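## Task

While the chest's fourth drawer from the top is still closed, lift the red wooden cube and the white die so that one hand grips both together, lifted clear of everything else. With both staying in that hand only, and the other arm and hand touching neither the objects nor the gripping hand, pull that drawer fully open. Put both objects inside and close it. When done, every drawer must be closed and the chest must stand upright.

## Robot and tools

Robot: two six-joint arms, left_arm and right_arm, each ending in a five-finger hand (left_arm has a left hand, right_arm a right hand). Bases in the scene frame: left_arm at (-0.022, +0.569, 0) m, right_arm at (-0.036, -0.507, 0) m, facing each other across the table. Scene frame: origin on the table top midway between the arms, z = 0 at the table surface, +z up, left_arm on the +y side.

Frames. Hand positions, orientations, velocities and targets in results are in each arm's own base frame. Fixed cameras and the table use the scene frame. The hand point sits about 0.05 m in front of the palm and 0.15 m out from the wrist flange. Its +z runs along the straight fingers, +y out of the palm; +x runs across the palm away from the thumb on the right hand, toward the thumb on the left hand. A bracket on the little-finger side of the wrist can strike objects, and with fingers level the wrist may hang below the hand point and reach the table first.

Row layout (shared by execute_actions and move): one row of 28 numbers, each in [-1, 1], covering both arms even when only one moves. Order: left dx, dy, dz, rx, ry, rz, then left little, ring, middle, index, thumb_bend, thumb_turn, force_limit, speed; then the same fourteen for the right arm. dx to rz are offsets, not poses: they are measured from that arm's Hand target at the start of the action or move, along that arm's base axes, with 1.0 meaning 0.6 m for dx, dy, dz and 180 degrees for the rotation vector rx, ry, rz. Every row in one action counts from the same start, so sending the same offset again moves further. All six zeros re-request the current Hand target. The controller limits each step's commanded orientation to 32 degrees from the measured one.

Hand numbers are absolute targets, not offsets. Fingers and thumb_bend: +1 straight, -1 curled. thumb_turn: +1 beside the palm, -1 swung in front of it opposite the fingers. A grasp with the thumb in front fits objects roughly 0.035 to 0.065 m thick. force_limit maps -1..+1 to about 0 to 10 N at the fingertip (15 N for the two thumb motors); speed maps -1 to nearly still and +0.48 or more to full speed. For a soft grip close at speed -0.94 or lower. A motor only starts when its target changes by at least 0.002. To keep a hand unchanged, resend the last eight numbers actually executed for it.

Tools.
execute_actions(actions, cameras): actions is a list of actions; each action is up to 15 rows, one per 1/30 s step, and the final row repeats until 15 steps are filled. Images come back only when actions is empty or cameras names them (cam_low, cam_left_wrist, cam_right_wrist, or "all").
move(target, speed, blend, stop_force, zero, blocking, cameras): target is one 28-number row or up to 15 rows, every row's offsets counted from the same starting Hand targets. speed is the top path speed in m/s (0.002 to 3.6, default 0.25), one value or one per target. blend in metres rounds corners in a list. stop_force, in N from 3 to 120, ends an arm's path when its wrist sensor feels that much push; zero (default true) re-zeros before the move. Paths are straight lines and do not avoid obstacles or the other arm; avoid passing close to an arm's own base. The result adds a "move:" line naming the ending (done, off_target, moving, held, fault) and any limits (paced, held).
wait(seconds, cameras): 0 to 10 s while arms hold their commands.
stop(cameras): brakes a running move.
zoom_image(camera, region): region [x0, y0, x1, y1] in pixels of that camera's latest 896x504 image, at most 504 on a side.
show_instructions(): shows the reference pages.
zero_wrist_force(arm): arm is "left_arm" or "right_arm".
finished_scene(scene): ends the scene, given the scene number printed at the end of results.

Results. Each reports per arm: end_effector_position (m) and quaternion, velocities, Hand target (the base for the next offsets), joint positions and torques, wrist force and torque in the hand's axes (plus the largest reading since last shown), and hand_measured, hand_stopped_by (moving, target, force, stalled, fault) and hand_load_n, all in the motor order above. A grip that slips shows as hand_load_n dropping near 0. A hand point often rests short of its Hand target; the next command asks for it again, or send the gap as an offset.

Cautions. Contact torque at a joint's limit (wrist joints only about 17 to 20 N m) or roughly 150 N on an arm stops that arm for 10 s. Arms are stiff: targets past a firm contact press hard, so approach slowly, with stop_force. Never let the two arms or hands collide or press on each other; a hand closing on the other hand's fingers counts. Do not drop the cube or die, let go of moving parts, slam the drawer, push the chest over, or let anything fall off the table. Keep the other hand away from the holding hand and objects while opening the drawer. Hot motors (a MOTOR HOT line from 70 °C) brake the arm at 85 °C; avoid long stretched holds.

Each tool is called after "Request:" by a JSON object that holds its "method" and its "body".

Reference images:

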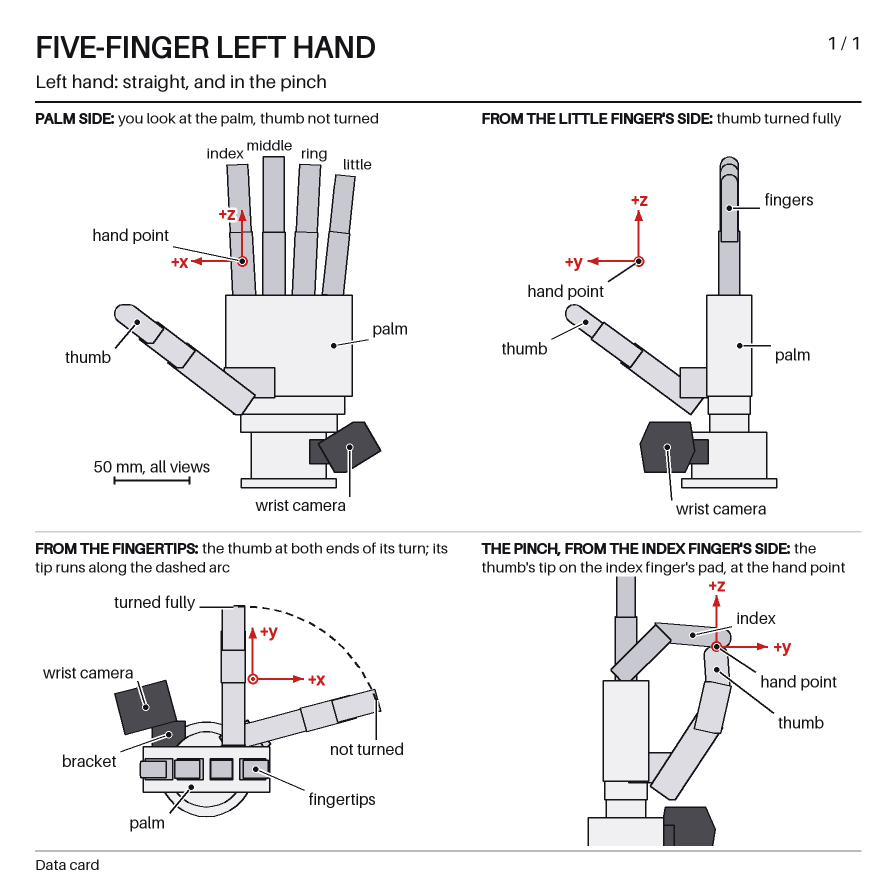

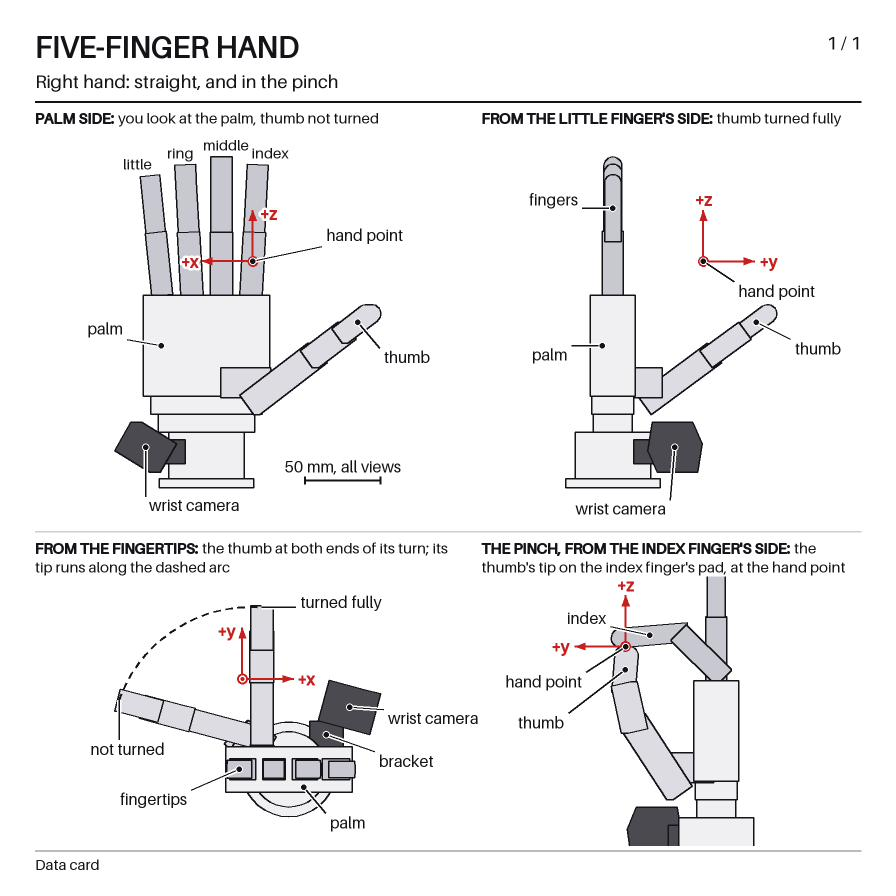

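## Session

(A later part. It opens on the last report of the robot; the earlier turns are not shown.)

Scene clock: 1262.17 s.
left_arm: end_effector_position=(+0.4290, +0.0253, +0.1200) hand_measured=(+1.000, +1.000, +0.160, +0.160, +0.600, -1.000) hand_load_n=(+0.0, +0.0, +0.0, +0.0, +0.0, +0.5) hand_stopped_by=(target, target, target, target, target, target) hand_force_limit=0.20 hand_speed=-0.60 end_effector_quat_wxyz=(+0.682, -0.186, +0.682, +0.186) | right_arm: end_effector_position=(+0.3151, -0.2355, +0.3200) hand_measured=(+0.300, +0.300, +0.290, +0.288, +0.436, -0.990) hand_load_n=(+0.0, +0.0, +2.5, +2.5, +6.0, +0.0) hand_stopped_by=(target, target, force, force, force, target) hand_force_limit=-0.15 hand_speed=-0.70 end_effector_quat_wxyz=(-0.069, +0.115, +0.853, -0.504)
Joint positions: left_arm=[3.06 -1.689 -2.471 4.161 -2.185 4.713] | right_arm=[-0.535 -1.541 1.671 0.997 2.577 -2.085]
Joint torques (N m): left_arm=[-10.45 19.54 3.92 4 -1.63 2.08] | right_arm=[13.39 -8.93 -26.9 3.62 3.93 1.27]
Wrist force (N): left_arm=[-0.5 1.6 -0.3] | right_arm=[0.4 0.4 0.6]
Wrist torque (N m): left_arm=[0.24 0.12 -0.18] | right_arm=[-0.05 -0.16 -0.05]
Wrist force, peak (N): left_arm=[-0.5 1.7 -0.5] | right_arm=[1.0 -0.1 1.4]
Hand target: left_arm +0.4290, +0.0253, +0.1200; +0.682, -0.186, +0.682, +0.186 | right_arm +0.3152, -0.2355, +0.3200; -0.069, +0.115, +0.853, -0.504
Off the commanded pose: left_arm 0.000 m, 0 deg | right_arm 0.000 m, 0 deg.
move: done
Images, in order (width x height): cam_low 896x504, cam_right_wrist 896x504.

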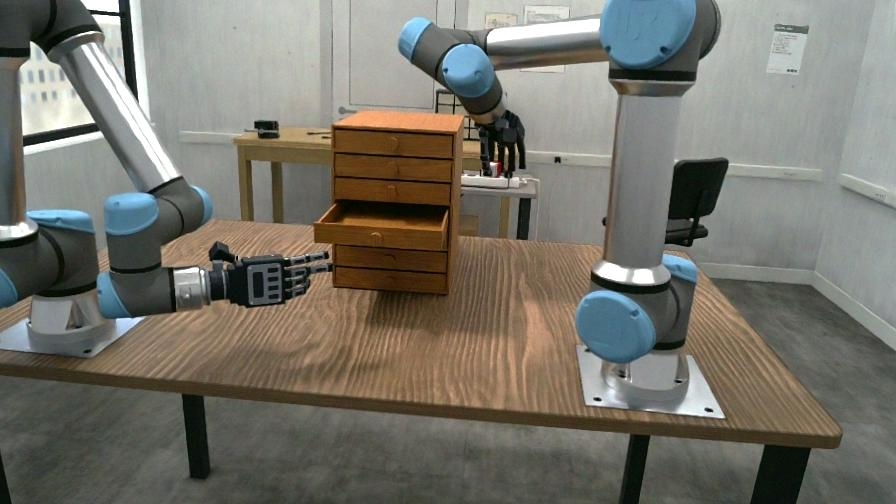

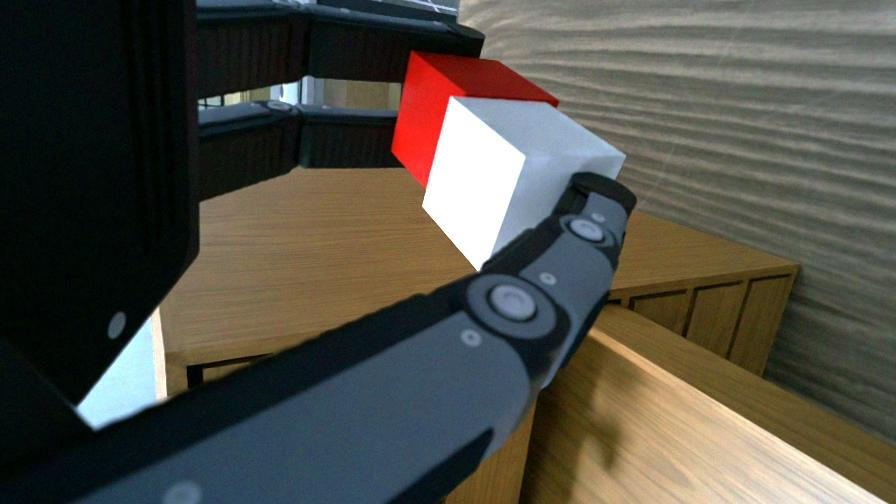

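Request:
{"method": "move", "body": {"target": [[0,0,0,0,0,0,1,1,0.16,0.16,0.6,-1,0.2,-0.6,0.3528,0.0505,-0.0333,0,0,0.1,0.3,0.3,0.1,0.1,0.18,-0.99,-0.15,-0.7]], "speed": 0.15, "cameras": ["cam_right_wrist","cam_low","cam_left_wrist"]}}

Scene clock: 1270.27 s.
left_arm: end_effector_position=(+0.4290, +0.0253, +0.1200) hand_measured=(+1.000, +1.000, +0.160, +0.160, +0.600, -1.000) hand_load_n=(+0.0, +0.0, -0.5, +0.0, +0.0, +0.0) hand_stopped_by=(target, target, target, target, target, target) hand_force_limit=0.20 hand_speed=-0.60 end_effector_quat_wxyz=(+0.682, -0.186, +0.682, +0.186) | right_arm: end_effector_position=(+0.5268, -0.2052, +0.3001) hand_measured=(+0.300, +0.300, +0.290, +0.288, +0.436, -0.990) hand_load_n=(+0.0, +0.0, +3.0, +2.5, +6.0, +0.0) hand_stopped_by=(target, target, force, force, force, target) hand_force_limit=-0.15 hand_speed=-0.70 end_effector_quat_wxyz=(+0.011, -0.020, +0.861, -0.508)
Joint positions: left_arm=[3.06 -1.689 -2.471 4.161 -2.185 4.713] | right_arm=[-0.311 -1.179 1.251 0.936 2.533 -2.228]
Joint torques (N m): left_arm=[-10.14 14.79 4.49 3.9 -1.42 2.13] | right_arm=[13.69 -26.69 -28.05 3.34 -1.21 -1.58]
Wrist force (N): left_arm=[-0.5 1.3 -0.2] | right_arm=[0.4 -0.4 0.9]
Wrist torque (N m): left_arm=[0.18 0.13 -0.17] | right_arm=[-0.14 -0.13 0.14]
Wrist force, peak (N): left_arm=[-0.8 1.7 -0.2] | right_arm=[1.2 0.1 1.0]
Hand target: left_arm +0.4290, +0.0253, +0.1200; +0.682, -0.186, +0.682, +0.186 | right_arm +0.5268, -0.2052, +0.3001; +0.011, -0.020, +0.861, -0.508
Off the commanded pose: left_arm 0.000 m, 0 deg | right_arm 0.000 m, 0 deg.
move: done

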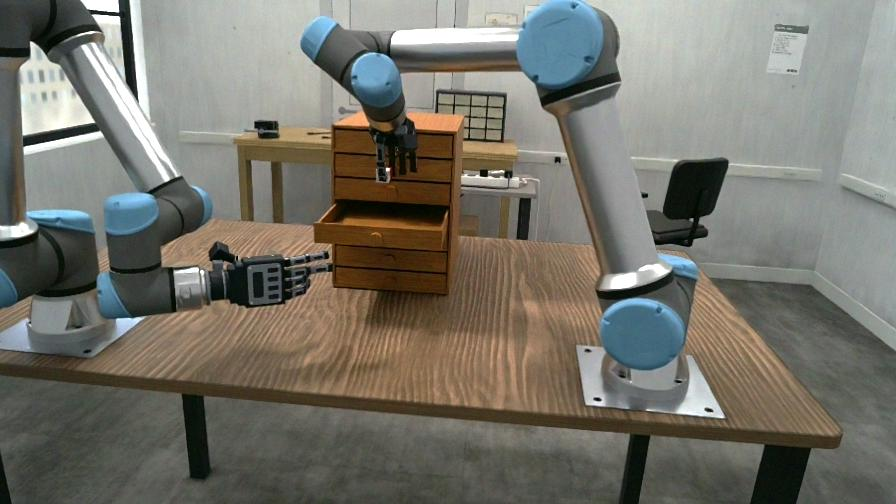

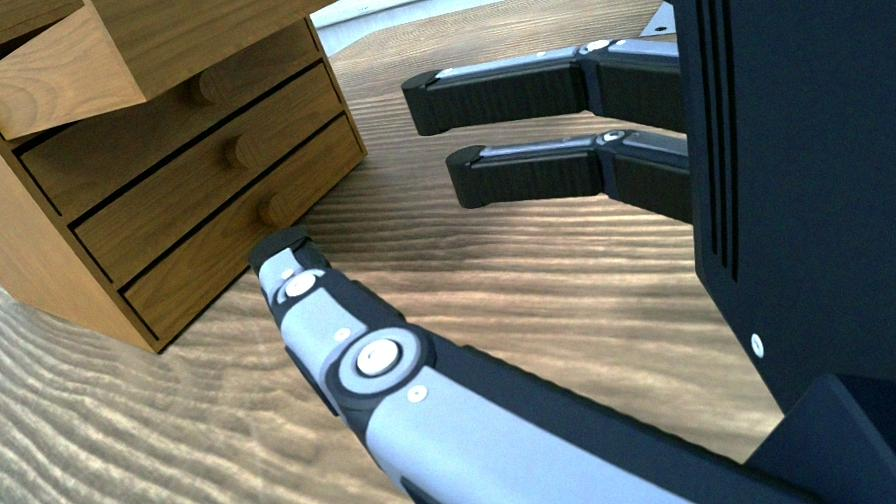

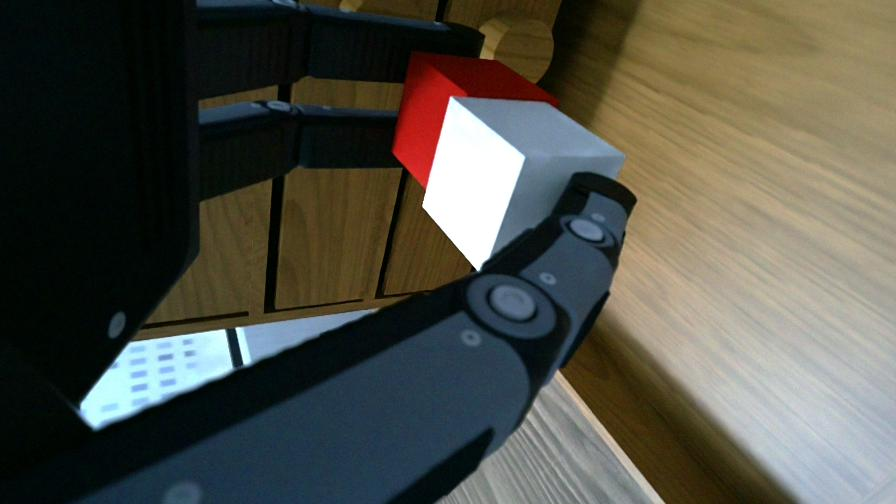

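Request:
{"method": "move", "body": {"target": [[0,0,0,0,0,0,1,1,0.16,0.16,0.6,-1,0.2,-0.6,0.0533,0.0268,0,0,0,0,0.3,0.3,0.1,0.1,0.18,-0.99,-0.15,-0.7],[0,0,0,0,0,0,1,1,0.16,0.16,0.6,-1,0.2,-0.6,0.0533,0.0268,-0.1333,0,0,0,0.3,0.3,0.1,0.1,0.18,-0.99,-0.15,-0.7]], "speed": 0.08, "blend": 0.01, "cameras": ["cam_right_wrist","cam_low","cam_left_wrist"]}}

Scene clock: 1297.53 s.
left_arm: end_effector_position=(+0.4290, +0.0253, +0.1200) hand_measured=(+1.000, +1.000, +0.160, +0.160, +0.600, -1.000) hand_load_n=(+0.0, +0.0, +0.5, +0.0, +0.0, +0.0) hand_stopped_by=(target, target, target, target, target, target) hand_force_limit=0.20 hand_speed=-0.60 end_effector_quat_wxyz=(+0.682, -0.186, +0.682, +0.186) | right_arm: end_effector_position=(+0.5588, -0.1891, +0.2202) hand_measured=(+0.300, +0.300, +0.290, +0.288, +0.436, -0.990) hand_load_n=(+0.0, +0.0, +2.5, +2.0, +6.0, +0.5) hand_stopped_by=(target, target, force, force, force, target) hand_force_limit=-0.15 hand_speed=-0.70 end_effector_quat_wxyz=(+0.011, -0.020, +0.861, -0.508)
Joint positions: left_arm=[3.06 -1.689 -2.471 4.161 -2.185 4.713] | right_arm=[-0.261 -1.058 1.293 0.837 2.559 -2.151]
Joint torques (N m): left_arm=[-9.41 15.32 3.69 3.88 -0.86 2.06] | right_arm=[4.25 -29.04 -9.57 0.05 -0.75 -1.25]
Wrist force (N): left_arm=[-0.4 1.4 -0.1] | right_arm=[0.7 -0.2 0.5]
Wrist torque (N m): left_arm=[0.20 0.11 -0.17] | right_arm=[-0.12 -0.19 -0.08]
Wrist force, peak (N): left_arm=[-0.7 1.7 -0.3] | right_arm=[0.7 -0.5 1.3]
Hand target: left_arm +0.4290, +0.0253, +0.1200; +0.682, -0.186, +0.682, +0.186 | right_arm +0.5588, -0.1891, +0.2201; +0.011, -0.020, +0.861, -0.508
Off the commanded pose: left_arm 0.000 m, 0 deg | right_arm 0.000 m, 0 deg.
move: done

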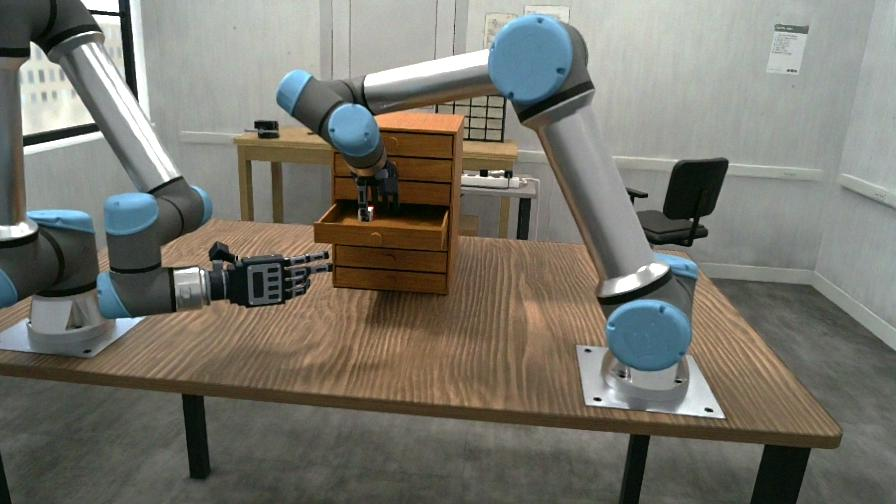

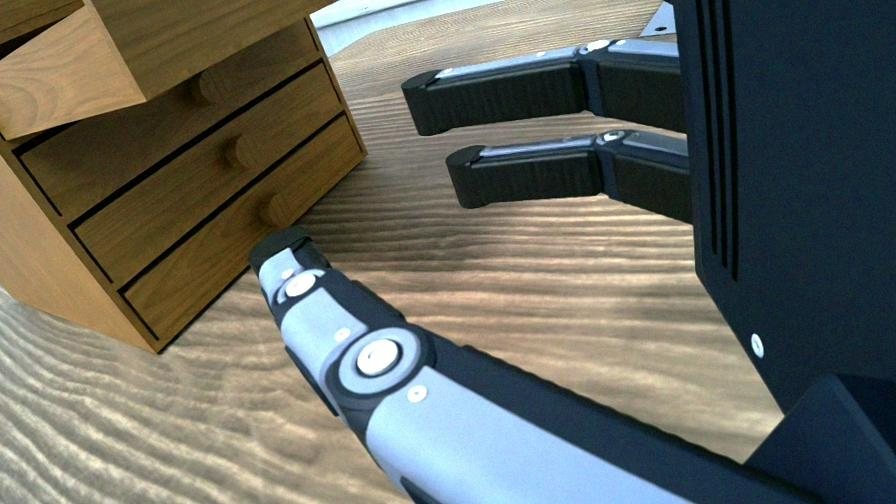

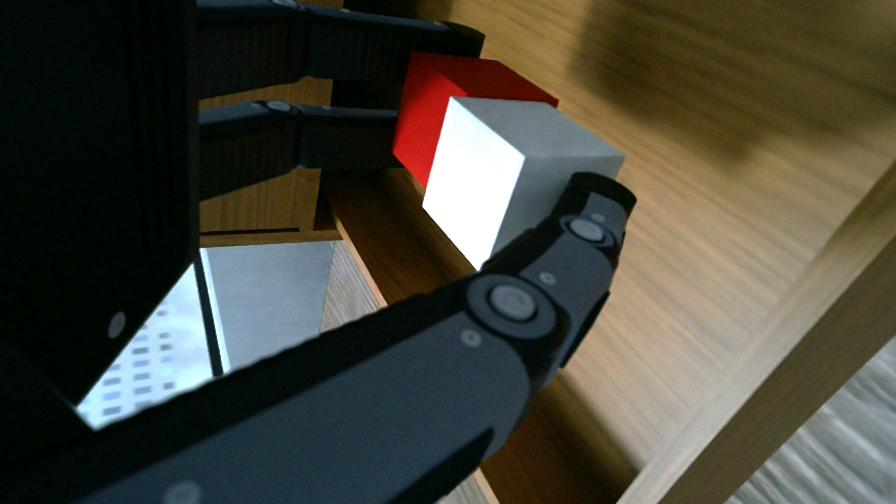

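Request:
{"method": "zoom_image", "body": {"camera": "cam_low", "region": [300, 130, 470, 270]}}

Scaled by 2.965 from the camera's 896x504 image, which has a finer 1280x720 frame.

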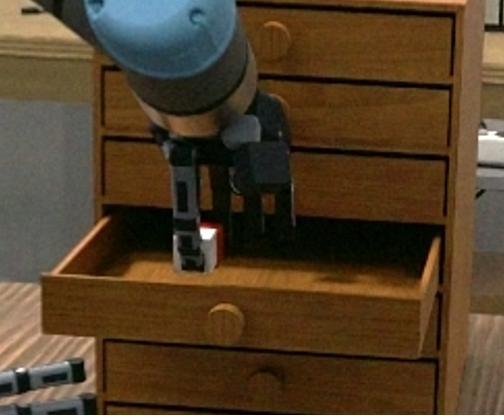

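Now lower onto the drawer floor gently.

Request:
{"method": "move", "body": {"target": [0,0,0,0,0,0,1,1,0.16,0.16,0.6,-1,0.2,-0.6,0,0,-0.075,0,0,0,0.3,0.3,0.1,0.1,0.18,-0.99,-0.15,-0.7], "speed": 0.02, "stop_force": 3.5, "cameras": ["cam_right_wrist"]}}

Scene clock: 1311.70 s.
left_arm: end_effector_position=(+0.4290, +0.0253, +0.1200) hand_measured=(+1.000, +1.000, +0.160, +0.160, +0.600, -1.000) hand_load_n=(+0.0, +0.0, +0.0, -0.5, +0.0, +0.0) hand_stopped_by=(target, target, target, target, target, target) hand_force_limit=0.20 hand_speed=-0.60 end_effector_quat_wxyz=(+0.682, -0.186, +0.682, +0.186) | right_arm: end_effector_position=(+0.5588, -0.1891, +0.1868) hand_measured=(+0.300, +0.300, +0.290, +0.288, +0.436, -0.990) hand_load_n=(+0.0, +0.0, +3.0, +2.5, +3.5, +0.0) hand_stopped_by=(target, target, force, force, force, target) hand_force_limit=-0.15 hand_speed=-0.70 end_effector_quat_wxyz=(+0.011, -0.020, +0.861, -0.508)
Joint positions: left_arm=[3.06 -1.689 -2.471 4.161 -2.185 4.713] | right_arm=[-0.261 -1.036 1.348 0.761 2.559 -2.151]
Joint torques (N m): left_arm=[-8.88 15.64 3.65 3.88 -0.53 2.04] | right_arm=[-7.03 -53.13 -24.07 3.63 0.79 -0.2]
Wrist force (N): left_arm=[-0.7 1.6 -0.2] | right_arm=[0.4 -2.6 -0.9]
Wrist torque (N m): left_arm=[0.23 0.15 -0.19] | right_arm=[-0.13 -0.13 -0.15]
Wrist force, peak (N): left_arm=[-0.7 1.7 0.1] | right_arm=[-1.3 -9.8 -9.0]
Hand target: left_arm +0.4290, +0.0253, +0.1200; +0.682, -0.186, +0.682, +0.186 | right_arm +0.5588, -0.1891, +0.1868; +0.011, -0.020, +0.861, -0.508 (not the last commanded pose)
Off the commanded pose: left_arm 0.000 m, 0 deg | right_arm 0.012 m, 0 deg.
move: contact (right_arm)
Images, in order (width x height): cam_right_wrist 896x504.

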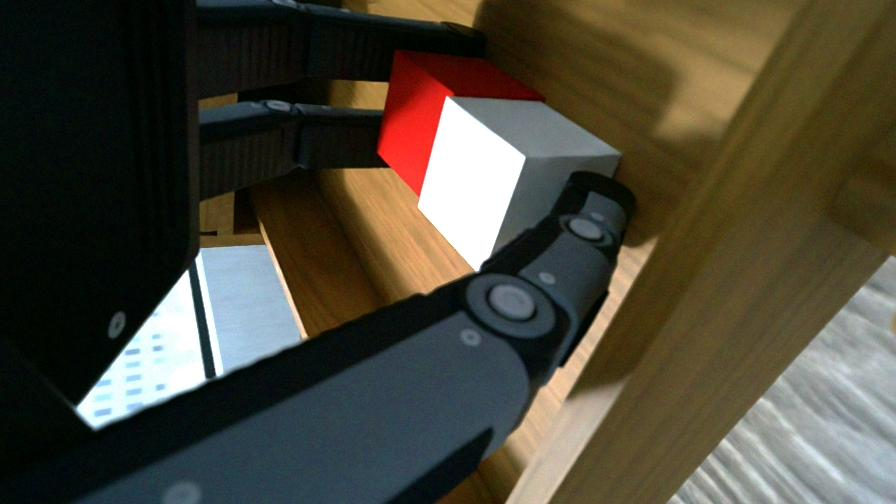

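Request:
{"method": "move", "body": {"target": [0,0,0,0,0,0,1,1,0.16,0.16,0.6,-1,0.2,-0.6,0,0,0,0,0,0,0.3,0.3,0.55,0.55,0.18,-0.99,-0.15,-0.7], "speed": 0.02, "cameras": ["cam_right_wrist"]}}

Scene clock: 1316.90 s.
left_arm: end_effector_position=(+0.4290, +0.0253, +0.1200) hand_measured=(+1.000, +1.000, +0.160, +0.160, +0.600, -1.000) hand_load_n=(+0.0, +0.0, +0.0, +0.0, +0.0, +0.0) hand_stopped_by=(target, target, target, target, target, target) hand_force_limit=0.20 hand_speed=-0.60 end_effector_quat_wxyz=(+0.682, -0.186, +0.682, +0.186) | right_arm: end_effector_position=(+0.5588, -0.1891, +0.1868) hand_measured=(+0.300, +0.300, +0.550, +0.550, +0.434, -0.990) hand_load_n=(+0.0, +0.0, +0.0, +0.0, +0.0, +0.0) hand_stopped_by=(target, target, target, target, force, target) hand_force_limit=-0.15 hand_speed=-0.70 end_effector_quat_wxyz=(+0.011, -0.020, +0.861, -0.508)
Joint positions: left_arm=[3.06 -1.689 -2.471 4.161 -2.185 4.713] | right_arm=[-0.261 -1.036 1.348 0.761 2.559 -2.151]
Joint torques (N m): left_arm=[-9.02 14.96 3.79 3.98 -0.5 2.04] | right_arm=[-7.54 -53.71 -24.59 2.89 0.61 -0.1]
Wrist force (N): left_arm=[-0.6 1.7 -0.2] | right_arm=[0.3 -0.1 0.2]
Wrist torque (N m): left_arm=[0.24 0.14 -0.18] | right_arm=[-0.09 -0.14 -0.12]
Wrist force, peak (N): left_arm=[-0.7 1.7 -0.2] | right_arm=[0.5 -2.9 -0.9]
Hand target: left_arm +0.4290, +0.0253, +0.1200; +0.682, -0.186, +0.682, +0.186 | right_arm +0.5588, -0.1891, +0.1868; +0.011, -0.020, +0.861, -0.508
Off the commanded pose: left_arm 0.000 m, 0 deg | right_arm 0.000 m, 0 deg.
move: done
Images, in order (width x height): cam_right_wrist 896x504.

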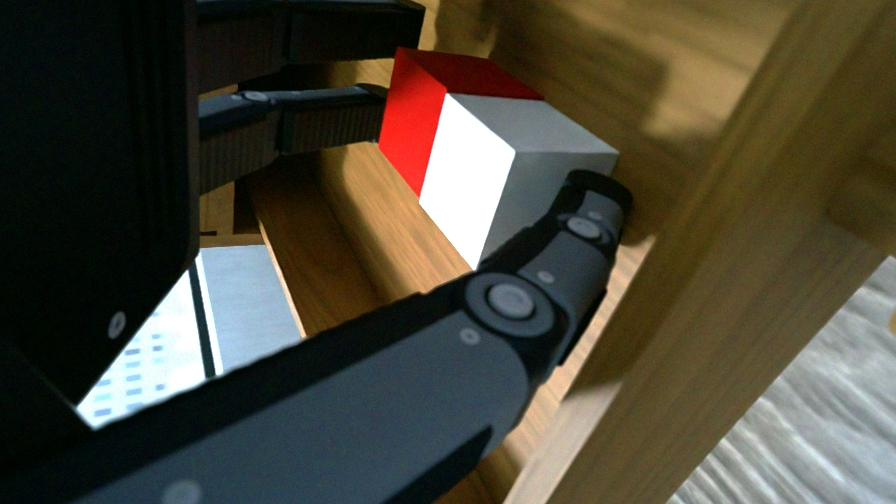

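Request:
{"method": "move", "body": {"target": [[0,0,0,0,0,0,1,1,0.16,0.16,0.6,-1,0.2,-0.6,0,0,0.06,0,0,0,0.3,0.3,0.55,0.55,0.18,-0.99,-0.15,-0.7],[0,0,0,0,0,0,1,1,0.16,0.16,0.6,-1,0.2,-0.6,0,0,0.2,0,0,0,0.3,0.3,0.55,0.55,0.18,-0.99,-0.15,-0.7],[0,0,0,0,0,0,1,1,0.16,0.16,0.6,-1,0.2,-0.6,-0.489,-0.0883,0.2217,0,0,-0.1222,0.3,0.3,0.55,0.55,0.18,-0.99,-0.15,-0.7],[0.2308,0.0592,0.0967,0,0,0,1,1,0.16,0.16,0.6,-1,0.2,-0.6,-0.489,-0.0883,0.2217,0,0,-0.1222,0.3,0.3,0.55,0.55,0.18,-0.99,-0.15,-0.7]], "speed": [0.06,0.15,0.25,0.2], "blend": [0.01,0.03,0.02,0], "cameras": ["cam_low","cam_left_wrist"]}}

Scene clock: 1342.00 s.
left_arm: end_effector_position=(+0.5675, +0.0608, +0.1781) hand_measured=(+1.000, +1.000, +0.160, +0.160, +0.600, -1.000) hand_load_n=(+0.0, +0.0, +0.0, +0.0, +0.0, +0.5) hand_stopped_by=(target, target, target, target, target, target) hand_force_limit=0.20 hand_speed=-0.60 end_effector_quat_wxyz=(+0.682, -0.186, +0.682, +0.186) | right_arm: end_effector_position=(+0.2654, -0.2421, +0.3198) hand_measured=(+0.300, +0.300, +0.550, +0.550, +0.434, -0.990) hand_load_n=(-0.5, +0.0, +0.0, +0.0, +0.0, +0.0) hand_stopped_by=(target, target, target, target, force, target) hand_force_limit=-0.15 hand_speed=-0.70 end_effector_quat_wxyz=(-0.086, +0.145, +0.849, -0.501)
Joint positions: left_arm=[3.181 -1.789 -2.108 3.897 -2.064 4.713] | right_arm=[-0.628 -1.635 1.756 0.974 2.567 -2.123]
Joint torques (N m): left_arm=[13.13 13.44 22.11 -1.29 1.98 -1.96] | right_arm=[-15.26 -30.04 -10.45 0 -1.38 -1.53]
Wrist force (N): left_arm=[-0.3 1.8 0.0] | right_arm=[0.7 0.0 0.7]
Wrist torque (N m): left_arm=[0.26 0.09 -0.16] | right_arm=[-0.08 -0.20 0.15]
Wrist force, peak (N): left_arm=[-0.3 2.3 -0.8] | right_arm=[1.4 -0.4 0.8]
Hand target: left_arm +0.5675, +0.0608, +0.1781; +0.682, -0.186, +0.682, +0.186 | right_arm +0.2654, -0.2421, +0.3198; -0.086, +0.145, +0.849, -0.501
Off the commanded pose: left_arm 0.000 m, 0 deg | right_arm 0.000 m, 0 deg.
move: done
Images, in order (width x height): cam_low 896x504, cam_left_wrist 896x504.

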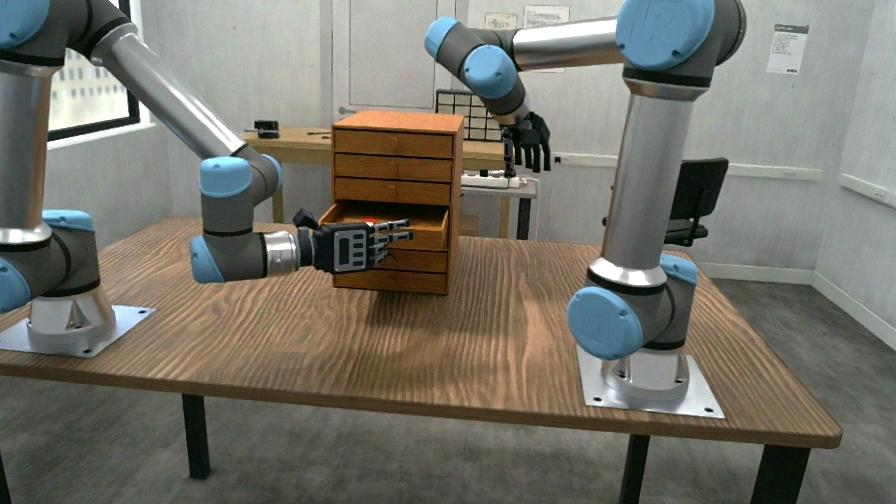

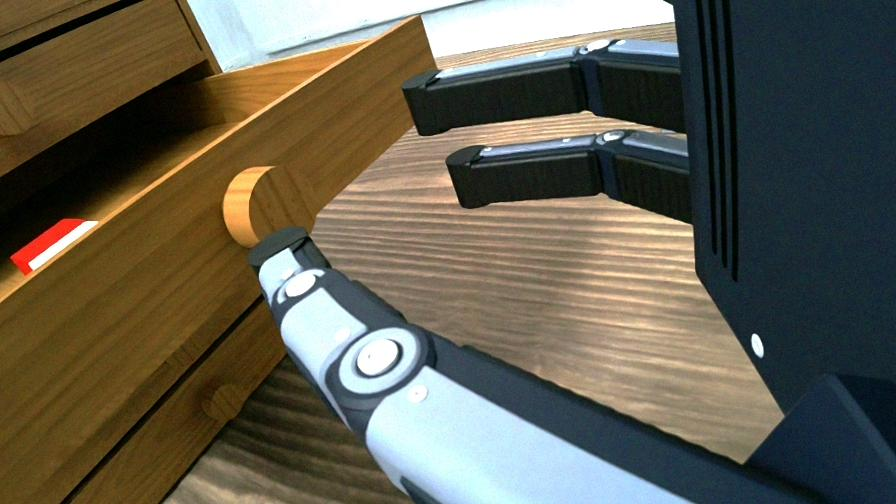

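Request:
{"method": "zoom_image", "body": {"camera": "cam_low", "region": [290, 100, 480, 310]}}

Scaled by 2.400 from the camera's 896x504 image, which has a finer 1280x720 frame.

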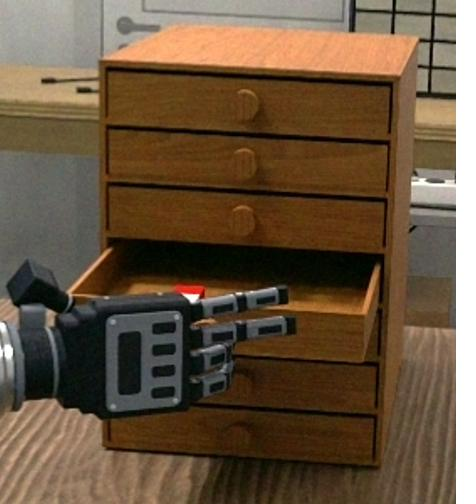

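Request:
{"method": "move", "body": {"target": [[-0.002,0.09,0,0,0,0,1,1,0.16,0.16,0.6,-1,0.2,-0.6,0,0,0,0,0,0,0.3,0.3,0.55,0.55,0.18,-0.99,-0.15,-0.7],[-0.008,0.34,0,0,0,0,1,1,0.16,0.16,0.6,-1,0.2,-0.6,0,0,0,0,0,0,0.3,0.3,0.55,0.55,0.18,-0.99,-0.15,-0.7]], "speed": [0.06,0.05], "stop_force": 12, "cameras": ["cam_low","cam_left_wrist"]}}

Scene clock: 1366.37 s.
left_arm: end_effector_position=(+0.5627, +0.2648, +0.1781) hand_measured=(+1.000, +1.000, +0.160, +0.160, +0.600, -1.000) hand_load_n=(+0.0, +0.0, +0.0, +0.0, +0.0, +0.0) hand_stopped_by=(target, target, target, target, target, target) hand_force_limit=0.20 hand_speed=-0.60 end_effector_quat_wxyz=(+0.682, -0.186, +0.682, +0.186) | right_arm: end_effector_position=(+0.2654, -0.2421, +0.3198) hand_measured=(+0.300, +0.300, +0.550, +0.550, +0.434, -0.990) hand_load_n=(+0.0, +0.0, +0.0, +0.0, +0.0, +0.0) hand_stopped_by=(target, target, target, target, force, target) hand_force_limit=-0.15 hand_speed=-0.70 end_effector_quat_wxyz=(-0.086, +0.145, +0.849, -0.501)
Joint positions: left_arm=[3.716 -1.761 -2.144 3.905 -1.529 4.713] | right_arm=[-0.628 -1.635 1.756 0.974 2.567 -2.123]
Joint torques (N m): left_arm=[13.55 11.86 22.93 -1.28 1.88 0.45] | right_arm=[-13.71 -29.93 -10.27 0.14 -0.91 -0.8]
Wrist force (N): left_arm=[-0.8 0.8 -0.8] | right_arm=[0.8 0.1 0.8]
Wrist torque (N m): left_arm=[0.21 0.07 -0.15] | right_arm=[-0.08 -0.21 0.17]
Wrist force, peak (N): left_arm=[-0.4 2.1 -0.5] | right_arm=[0.9 0.0 1.0]
Hand target: left_arm +0.5627, +0.2648, +0.1781; +0.682, -0.186, +0.682, +0.186 | right_arm +0.2654, -0.2421, +0.3198; -0.086, +0.145, +0.849, -0.501
Off the commanded pose: left_arm 0.000 m, 0 deg | right_arm 0.000 m, 0 deg.
move: done
Images, in order (width x height): cam_low 896x504, cam_left_wrist 896x504.

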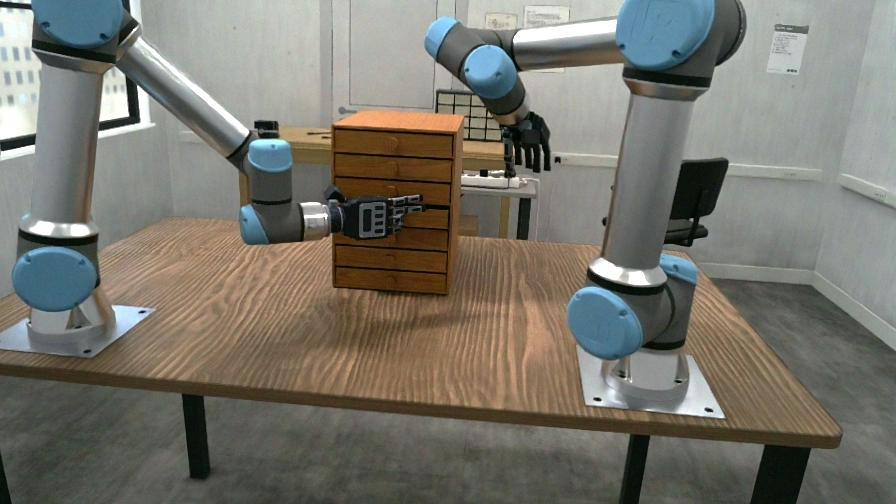

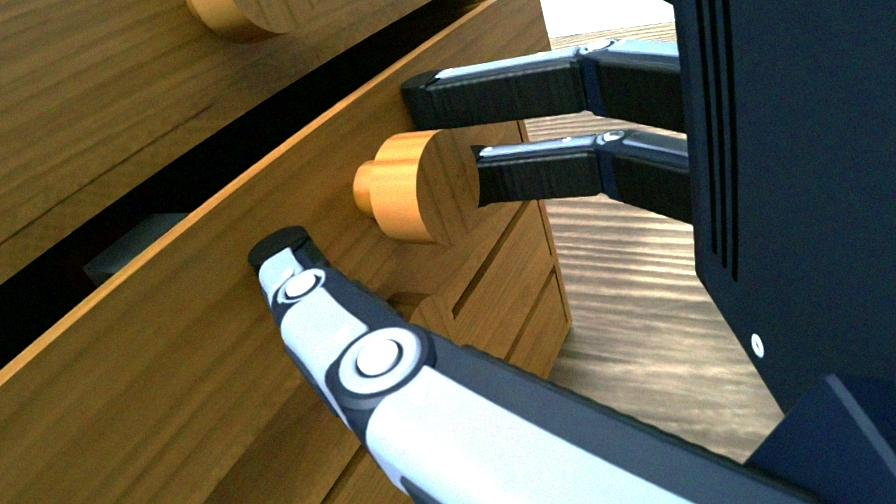

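Request:
{"method": "move", "body": {"target": [[-0.0008,0.07,0,0,0,0,1,1,0.16,0.16,0.6,-1,0.2,-0.6,0,0,0,0,0,0,0.3,0.3,0.55,0.55,0.18,-0.99,-0.15,-0.7]], "speed": [0.012], "stop_force": 8, "cameras": ["cam_low","cam_left_wrist"]}}

Scene clock: 1373.53 s.
left_arm: end_effector_position=(+0.5624, +0.2940, +0.1781) hand_measured=(+1.000, +1.000, +0.160, +0.160, +0.600, -1.000) hand_load_n=(+0.0, +0.0, +0.0, +0.0, -2.5, -2.5) hand_stopped_by=(target, target, target, target, target, target) hand_force_limit=0.20 hand_speed=-0.60 end_effector_quat_wxyz=(+0.682, -0.186, +0.682, +0.186) | right_arm: end_effector_position=(+0.2654, -0.2421, +0.3198) hand_measured=(+0.300, +0.300, +0.550, +0.550, +0.434, -0.990) hand_load_n=(+0.0, +0.0, +0.0, +0.0, +0.0, +0.0) hand_stopped_by=(target, target, target, target, force, target) hand_force_limit=-0.15 hand_speed=-0.70 end_effector_quat_wxyz=(-0.086, +0.145, +0.849, -0.501)
Joint positions: left_arm=[3.782 -1.777 -2.124 3.901 -1.463 4.713] | right_arm=[-0.628 -1.635 1.756 0.974 2.567 -2.123]
Joint torques (N m): left_arm=[-8.05 32.8 9.42 4.05 -2.48 -1.06] | right_arm=[-14.49 -29.69 -11.09 0.07 -0.74 -0.6]
Wrist force (N): left_arm=[-1.7 -3.9 -3.7] | right_arm=[0.8 0.1 0.8]
Wrist torque (N m): left_arm=[-0.10 0.06 0.04] | right_arm=[-0.08 -0.21 0.17]
Wrist force, peak (N): left_arm=[-1.1 -12.8 -12.3] | right_arm=[0.9 -0.1 1.0]
Hand target: left_arm +0.5624, +0.2940, +0.1781; +0.682, -0.186, +0.682, +0.186 (not the last commanded pose) | right_arm +0.2654, -0.2421, +0.3198; -0.086, +0.145, +0.849, -0.501
Off the commanded pose: left_arm 0.013 m, 0 deg | right_arm 0.000 m, 0 deg.
move: contact (left_arm)
Images, in order (width x height): cam_low 896x504, cam_left_wrist 896x504.

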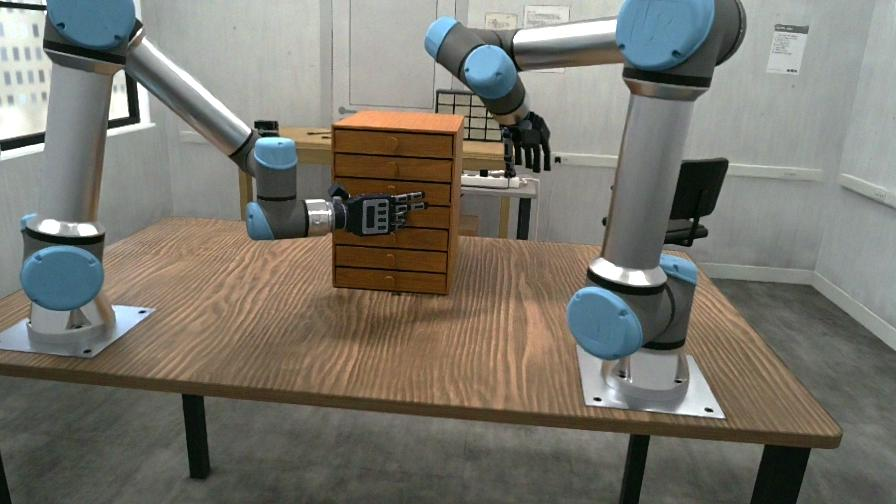

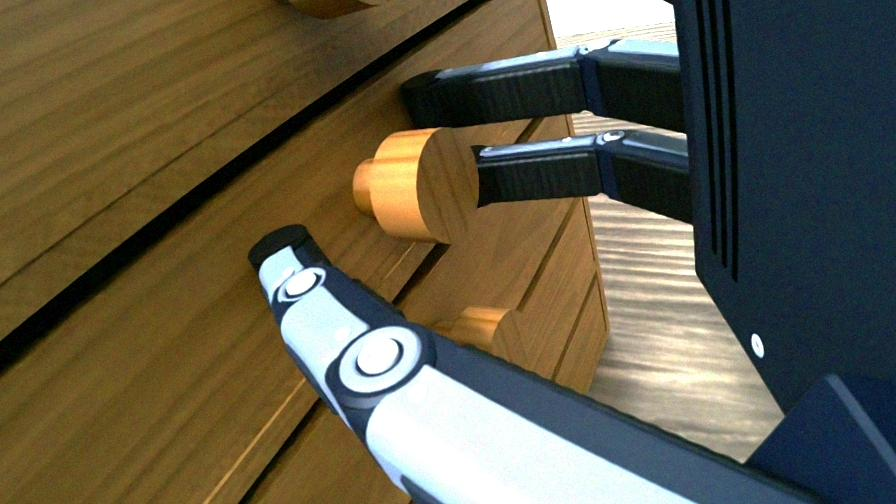

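Request:
{"method": "move", "body": {"target": [[0.002,-0.18,0,0,0,0,1,1,0.16,0.16,0.6,-1,0.2,-0.6,0,0,0,0,0,0,0.3,0.3,0.55,0.55,0.18,-0.99,-0.15,-0.7],[-0.3,-0.42,-0.05,0,0,0,1,1,0.16,0.16,0.6,-1,0.2,-0.6,0,0,0,0,0,0,0.3,0.3,0.55,0.55,0.18,-0.99,-0.15,-0.7]], "speed": [0.1,0.25], "blend": [0.03,0], "cameras": ["cam_low","cam_left_wrist"]}}

Request:
{"method": "zoom_image", "body": {"camera": "cam_low", "region": [310, 95, 490, 310]}}

Scene clock: 1381.77 s.
left_arm: end_effector_position=(+0.3824, +0.0421, +0.1480) hand_measured=(+1.000, +1.000, +0.160, +0.160, +0.600, -1.000) hand_load_n=(+0.0, +0.0, +0.0, +0.0, +0.0, +0.0) hand_stopped_by=(target, target, target, target, target, target) hand_force_limit=0.20 hand_speed=-0.60 end_effector_quat_wxyz=(+0.682, -0.186, +0.682, +0.186) | right_arm: end_effector_position=(+0.2654, -0.2421, +0.3198) hand_measured=(+0.300, +0.300, +0.550, +0.550, +0.434, -0.990) hand_load_n=(+0.0, +0.0, +0.0, +0.0, +0.0, +0.0) hand_stopped_by=(target, target, target, target, force, target) hand_force_limit=-0.15 hand_speed=-0.70 end_effector_quat_wxyz=(-0.086, +0.145, +0.849, -0.501)
Joint positions: left_arm=[3.124 -1.465 -2.574 4.039 -2.122 4.713] | right_arm=[-0.628 -1.635 1.756 0.974 2.567 -2.123]
Joint torques (N m): left_arm=[-9.12 16.32 20.92 -1.49 -2.03 1.99] | right_arm=[-14.13 -29.47 -10.9 0.04 -0.61 -0.35]
Wrist force (N): left_arm=[-0.6 1.7 -0.4] | right_arm=[0.7 -0.2 0.6]
Wrist torque (N m): left_arm=[0.27 0.15 -0.11] | right_arm=[-0.11 -0.20 0.15]
Wrist force, peak (N): left_arm=[-1.6 -4.6 -3.8] | right_arm=[0.9 0.0 1.0]
Hand target: left_arm +0.3824, +0.0420, +0.1481; +0.682, -0.186, +0.682, +0.186 | right_arm +0.2654, -0.2421, +0.3198; -0.086, +0.145, +0.849, -0.501
Off the commanded pose: left_arm 0.000 m, 0 deg | right_arm 0.000 m, 0 deg.
move: done
Images, in order (width x height): cam_low 896x504, cam_left_wrist 896x504.

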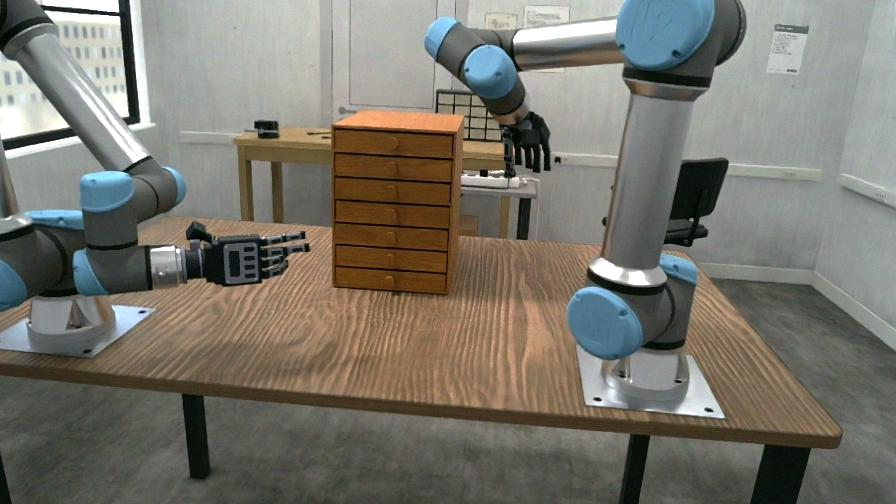

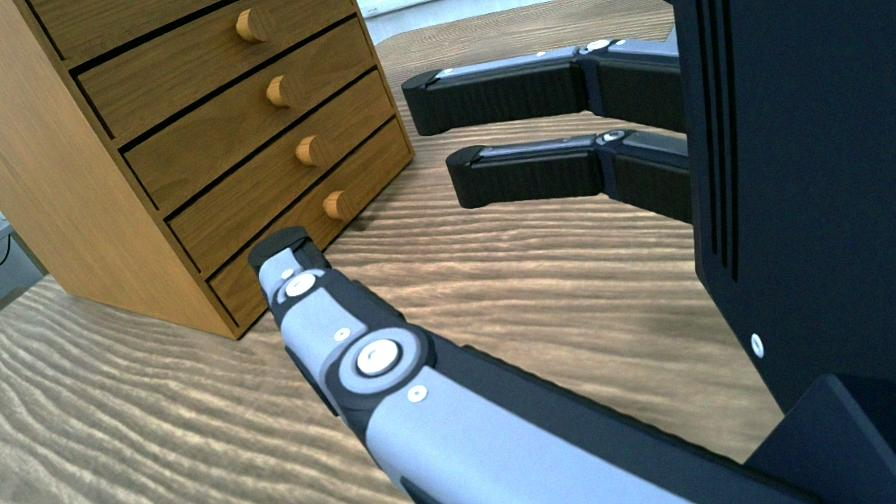

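Scaled by 2.344 from the camera's 896x504 image, which has a finer 1280x720 frame.

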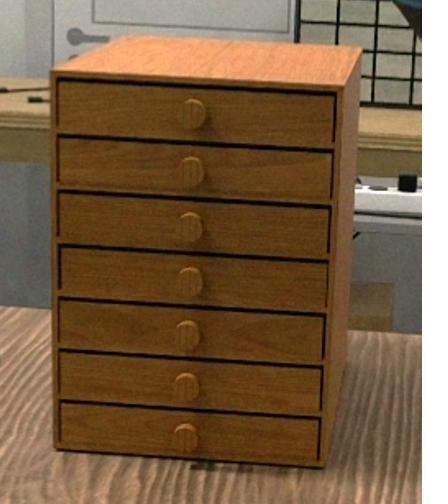

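Request:
{"method": "finished_scene", "body": {"scene": 2}}

The scene is finished: the task was done.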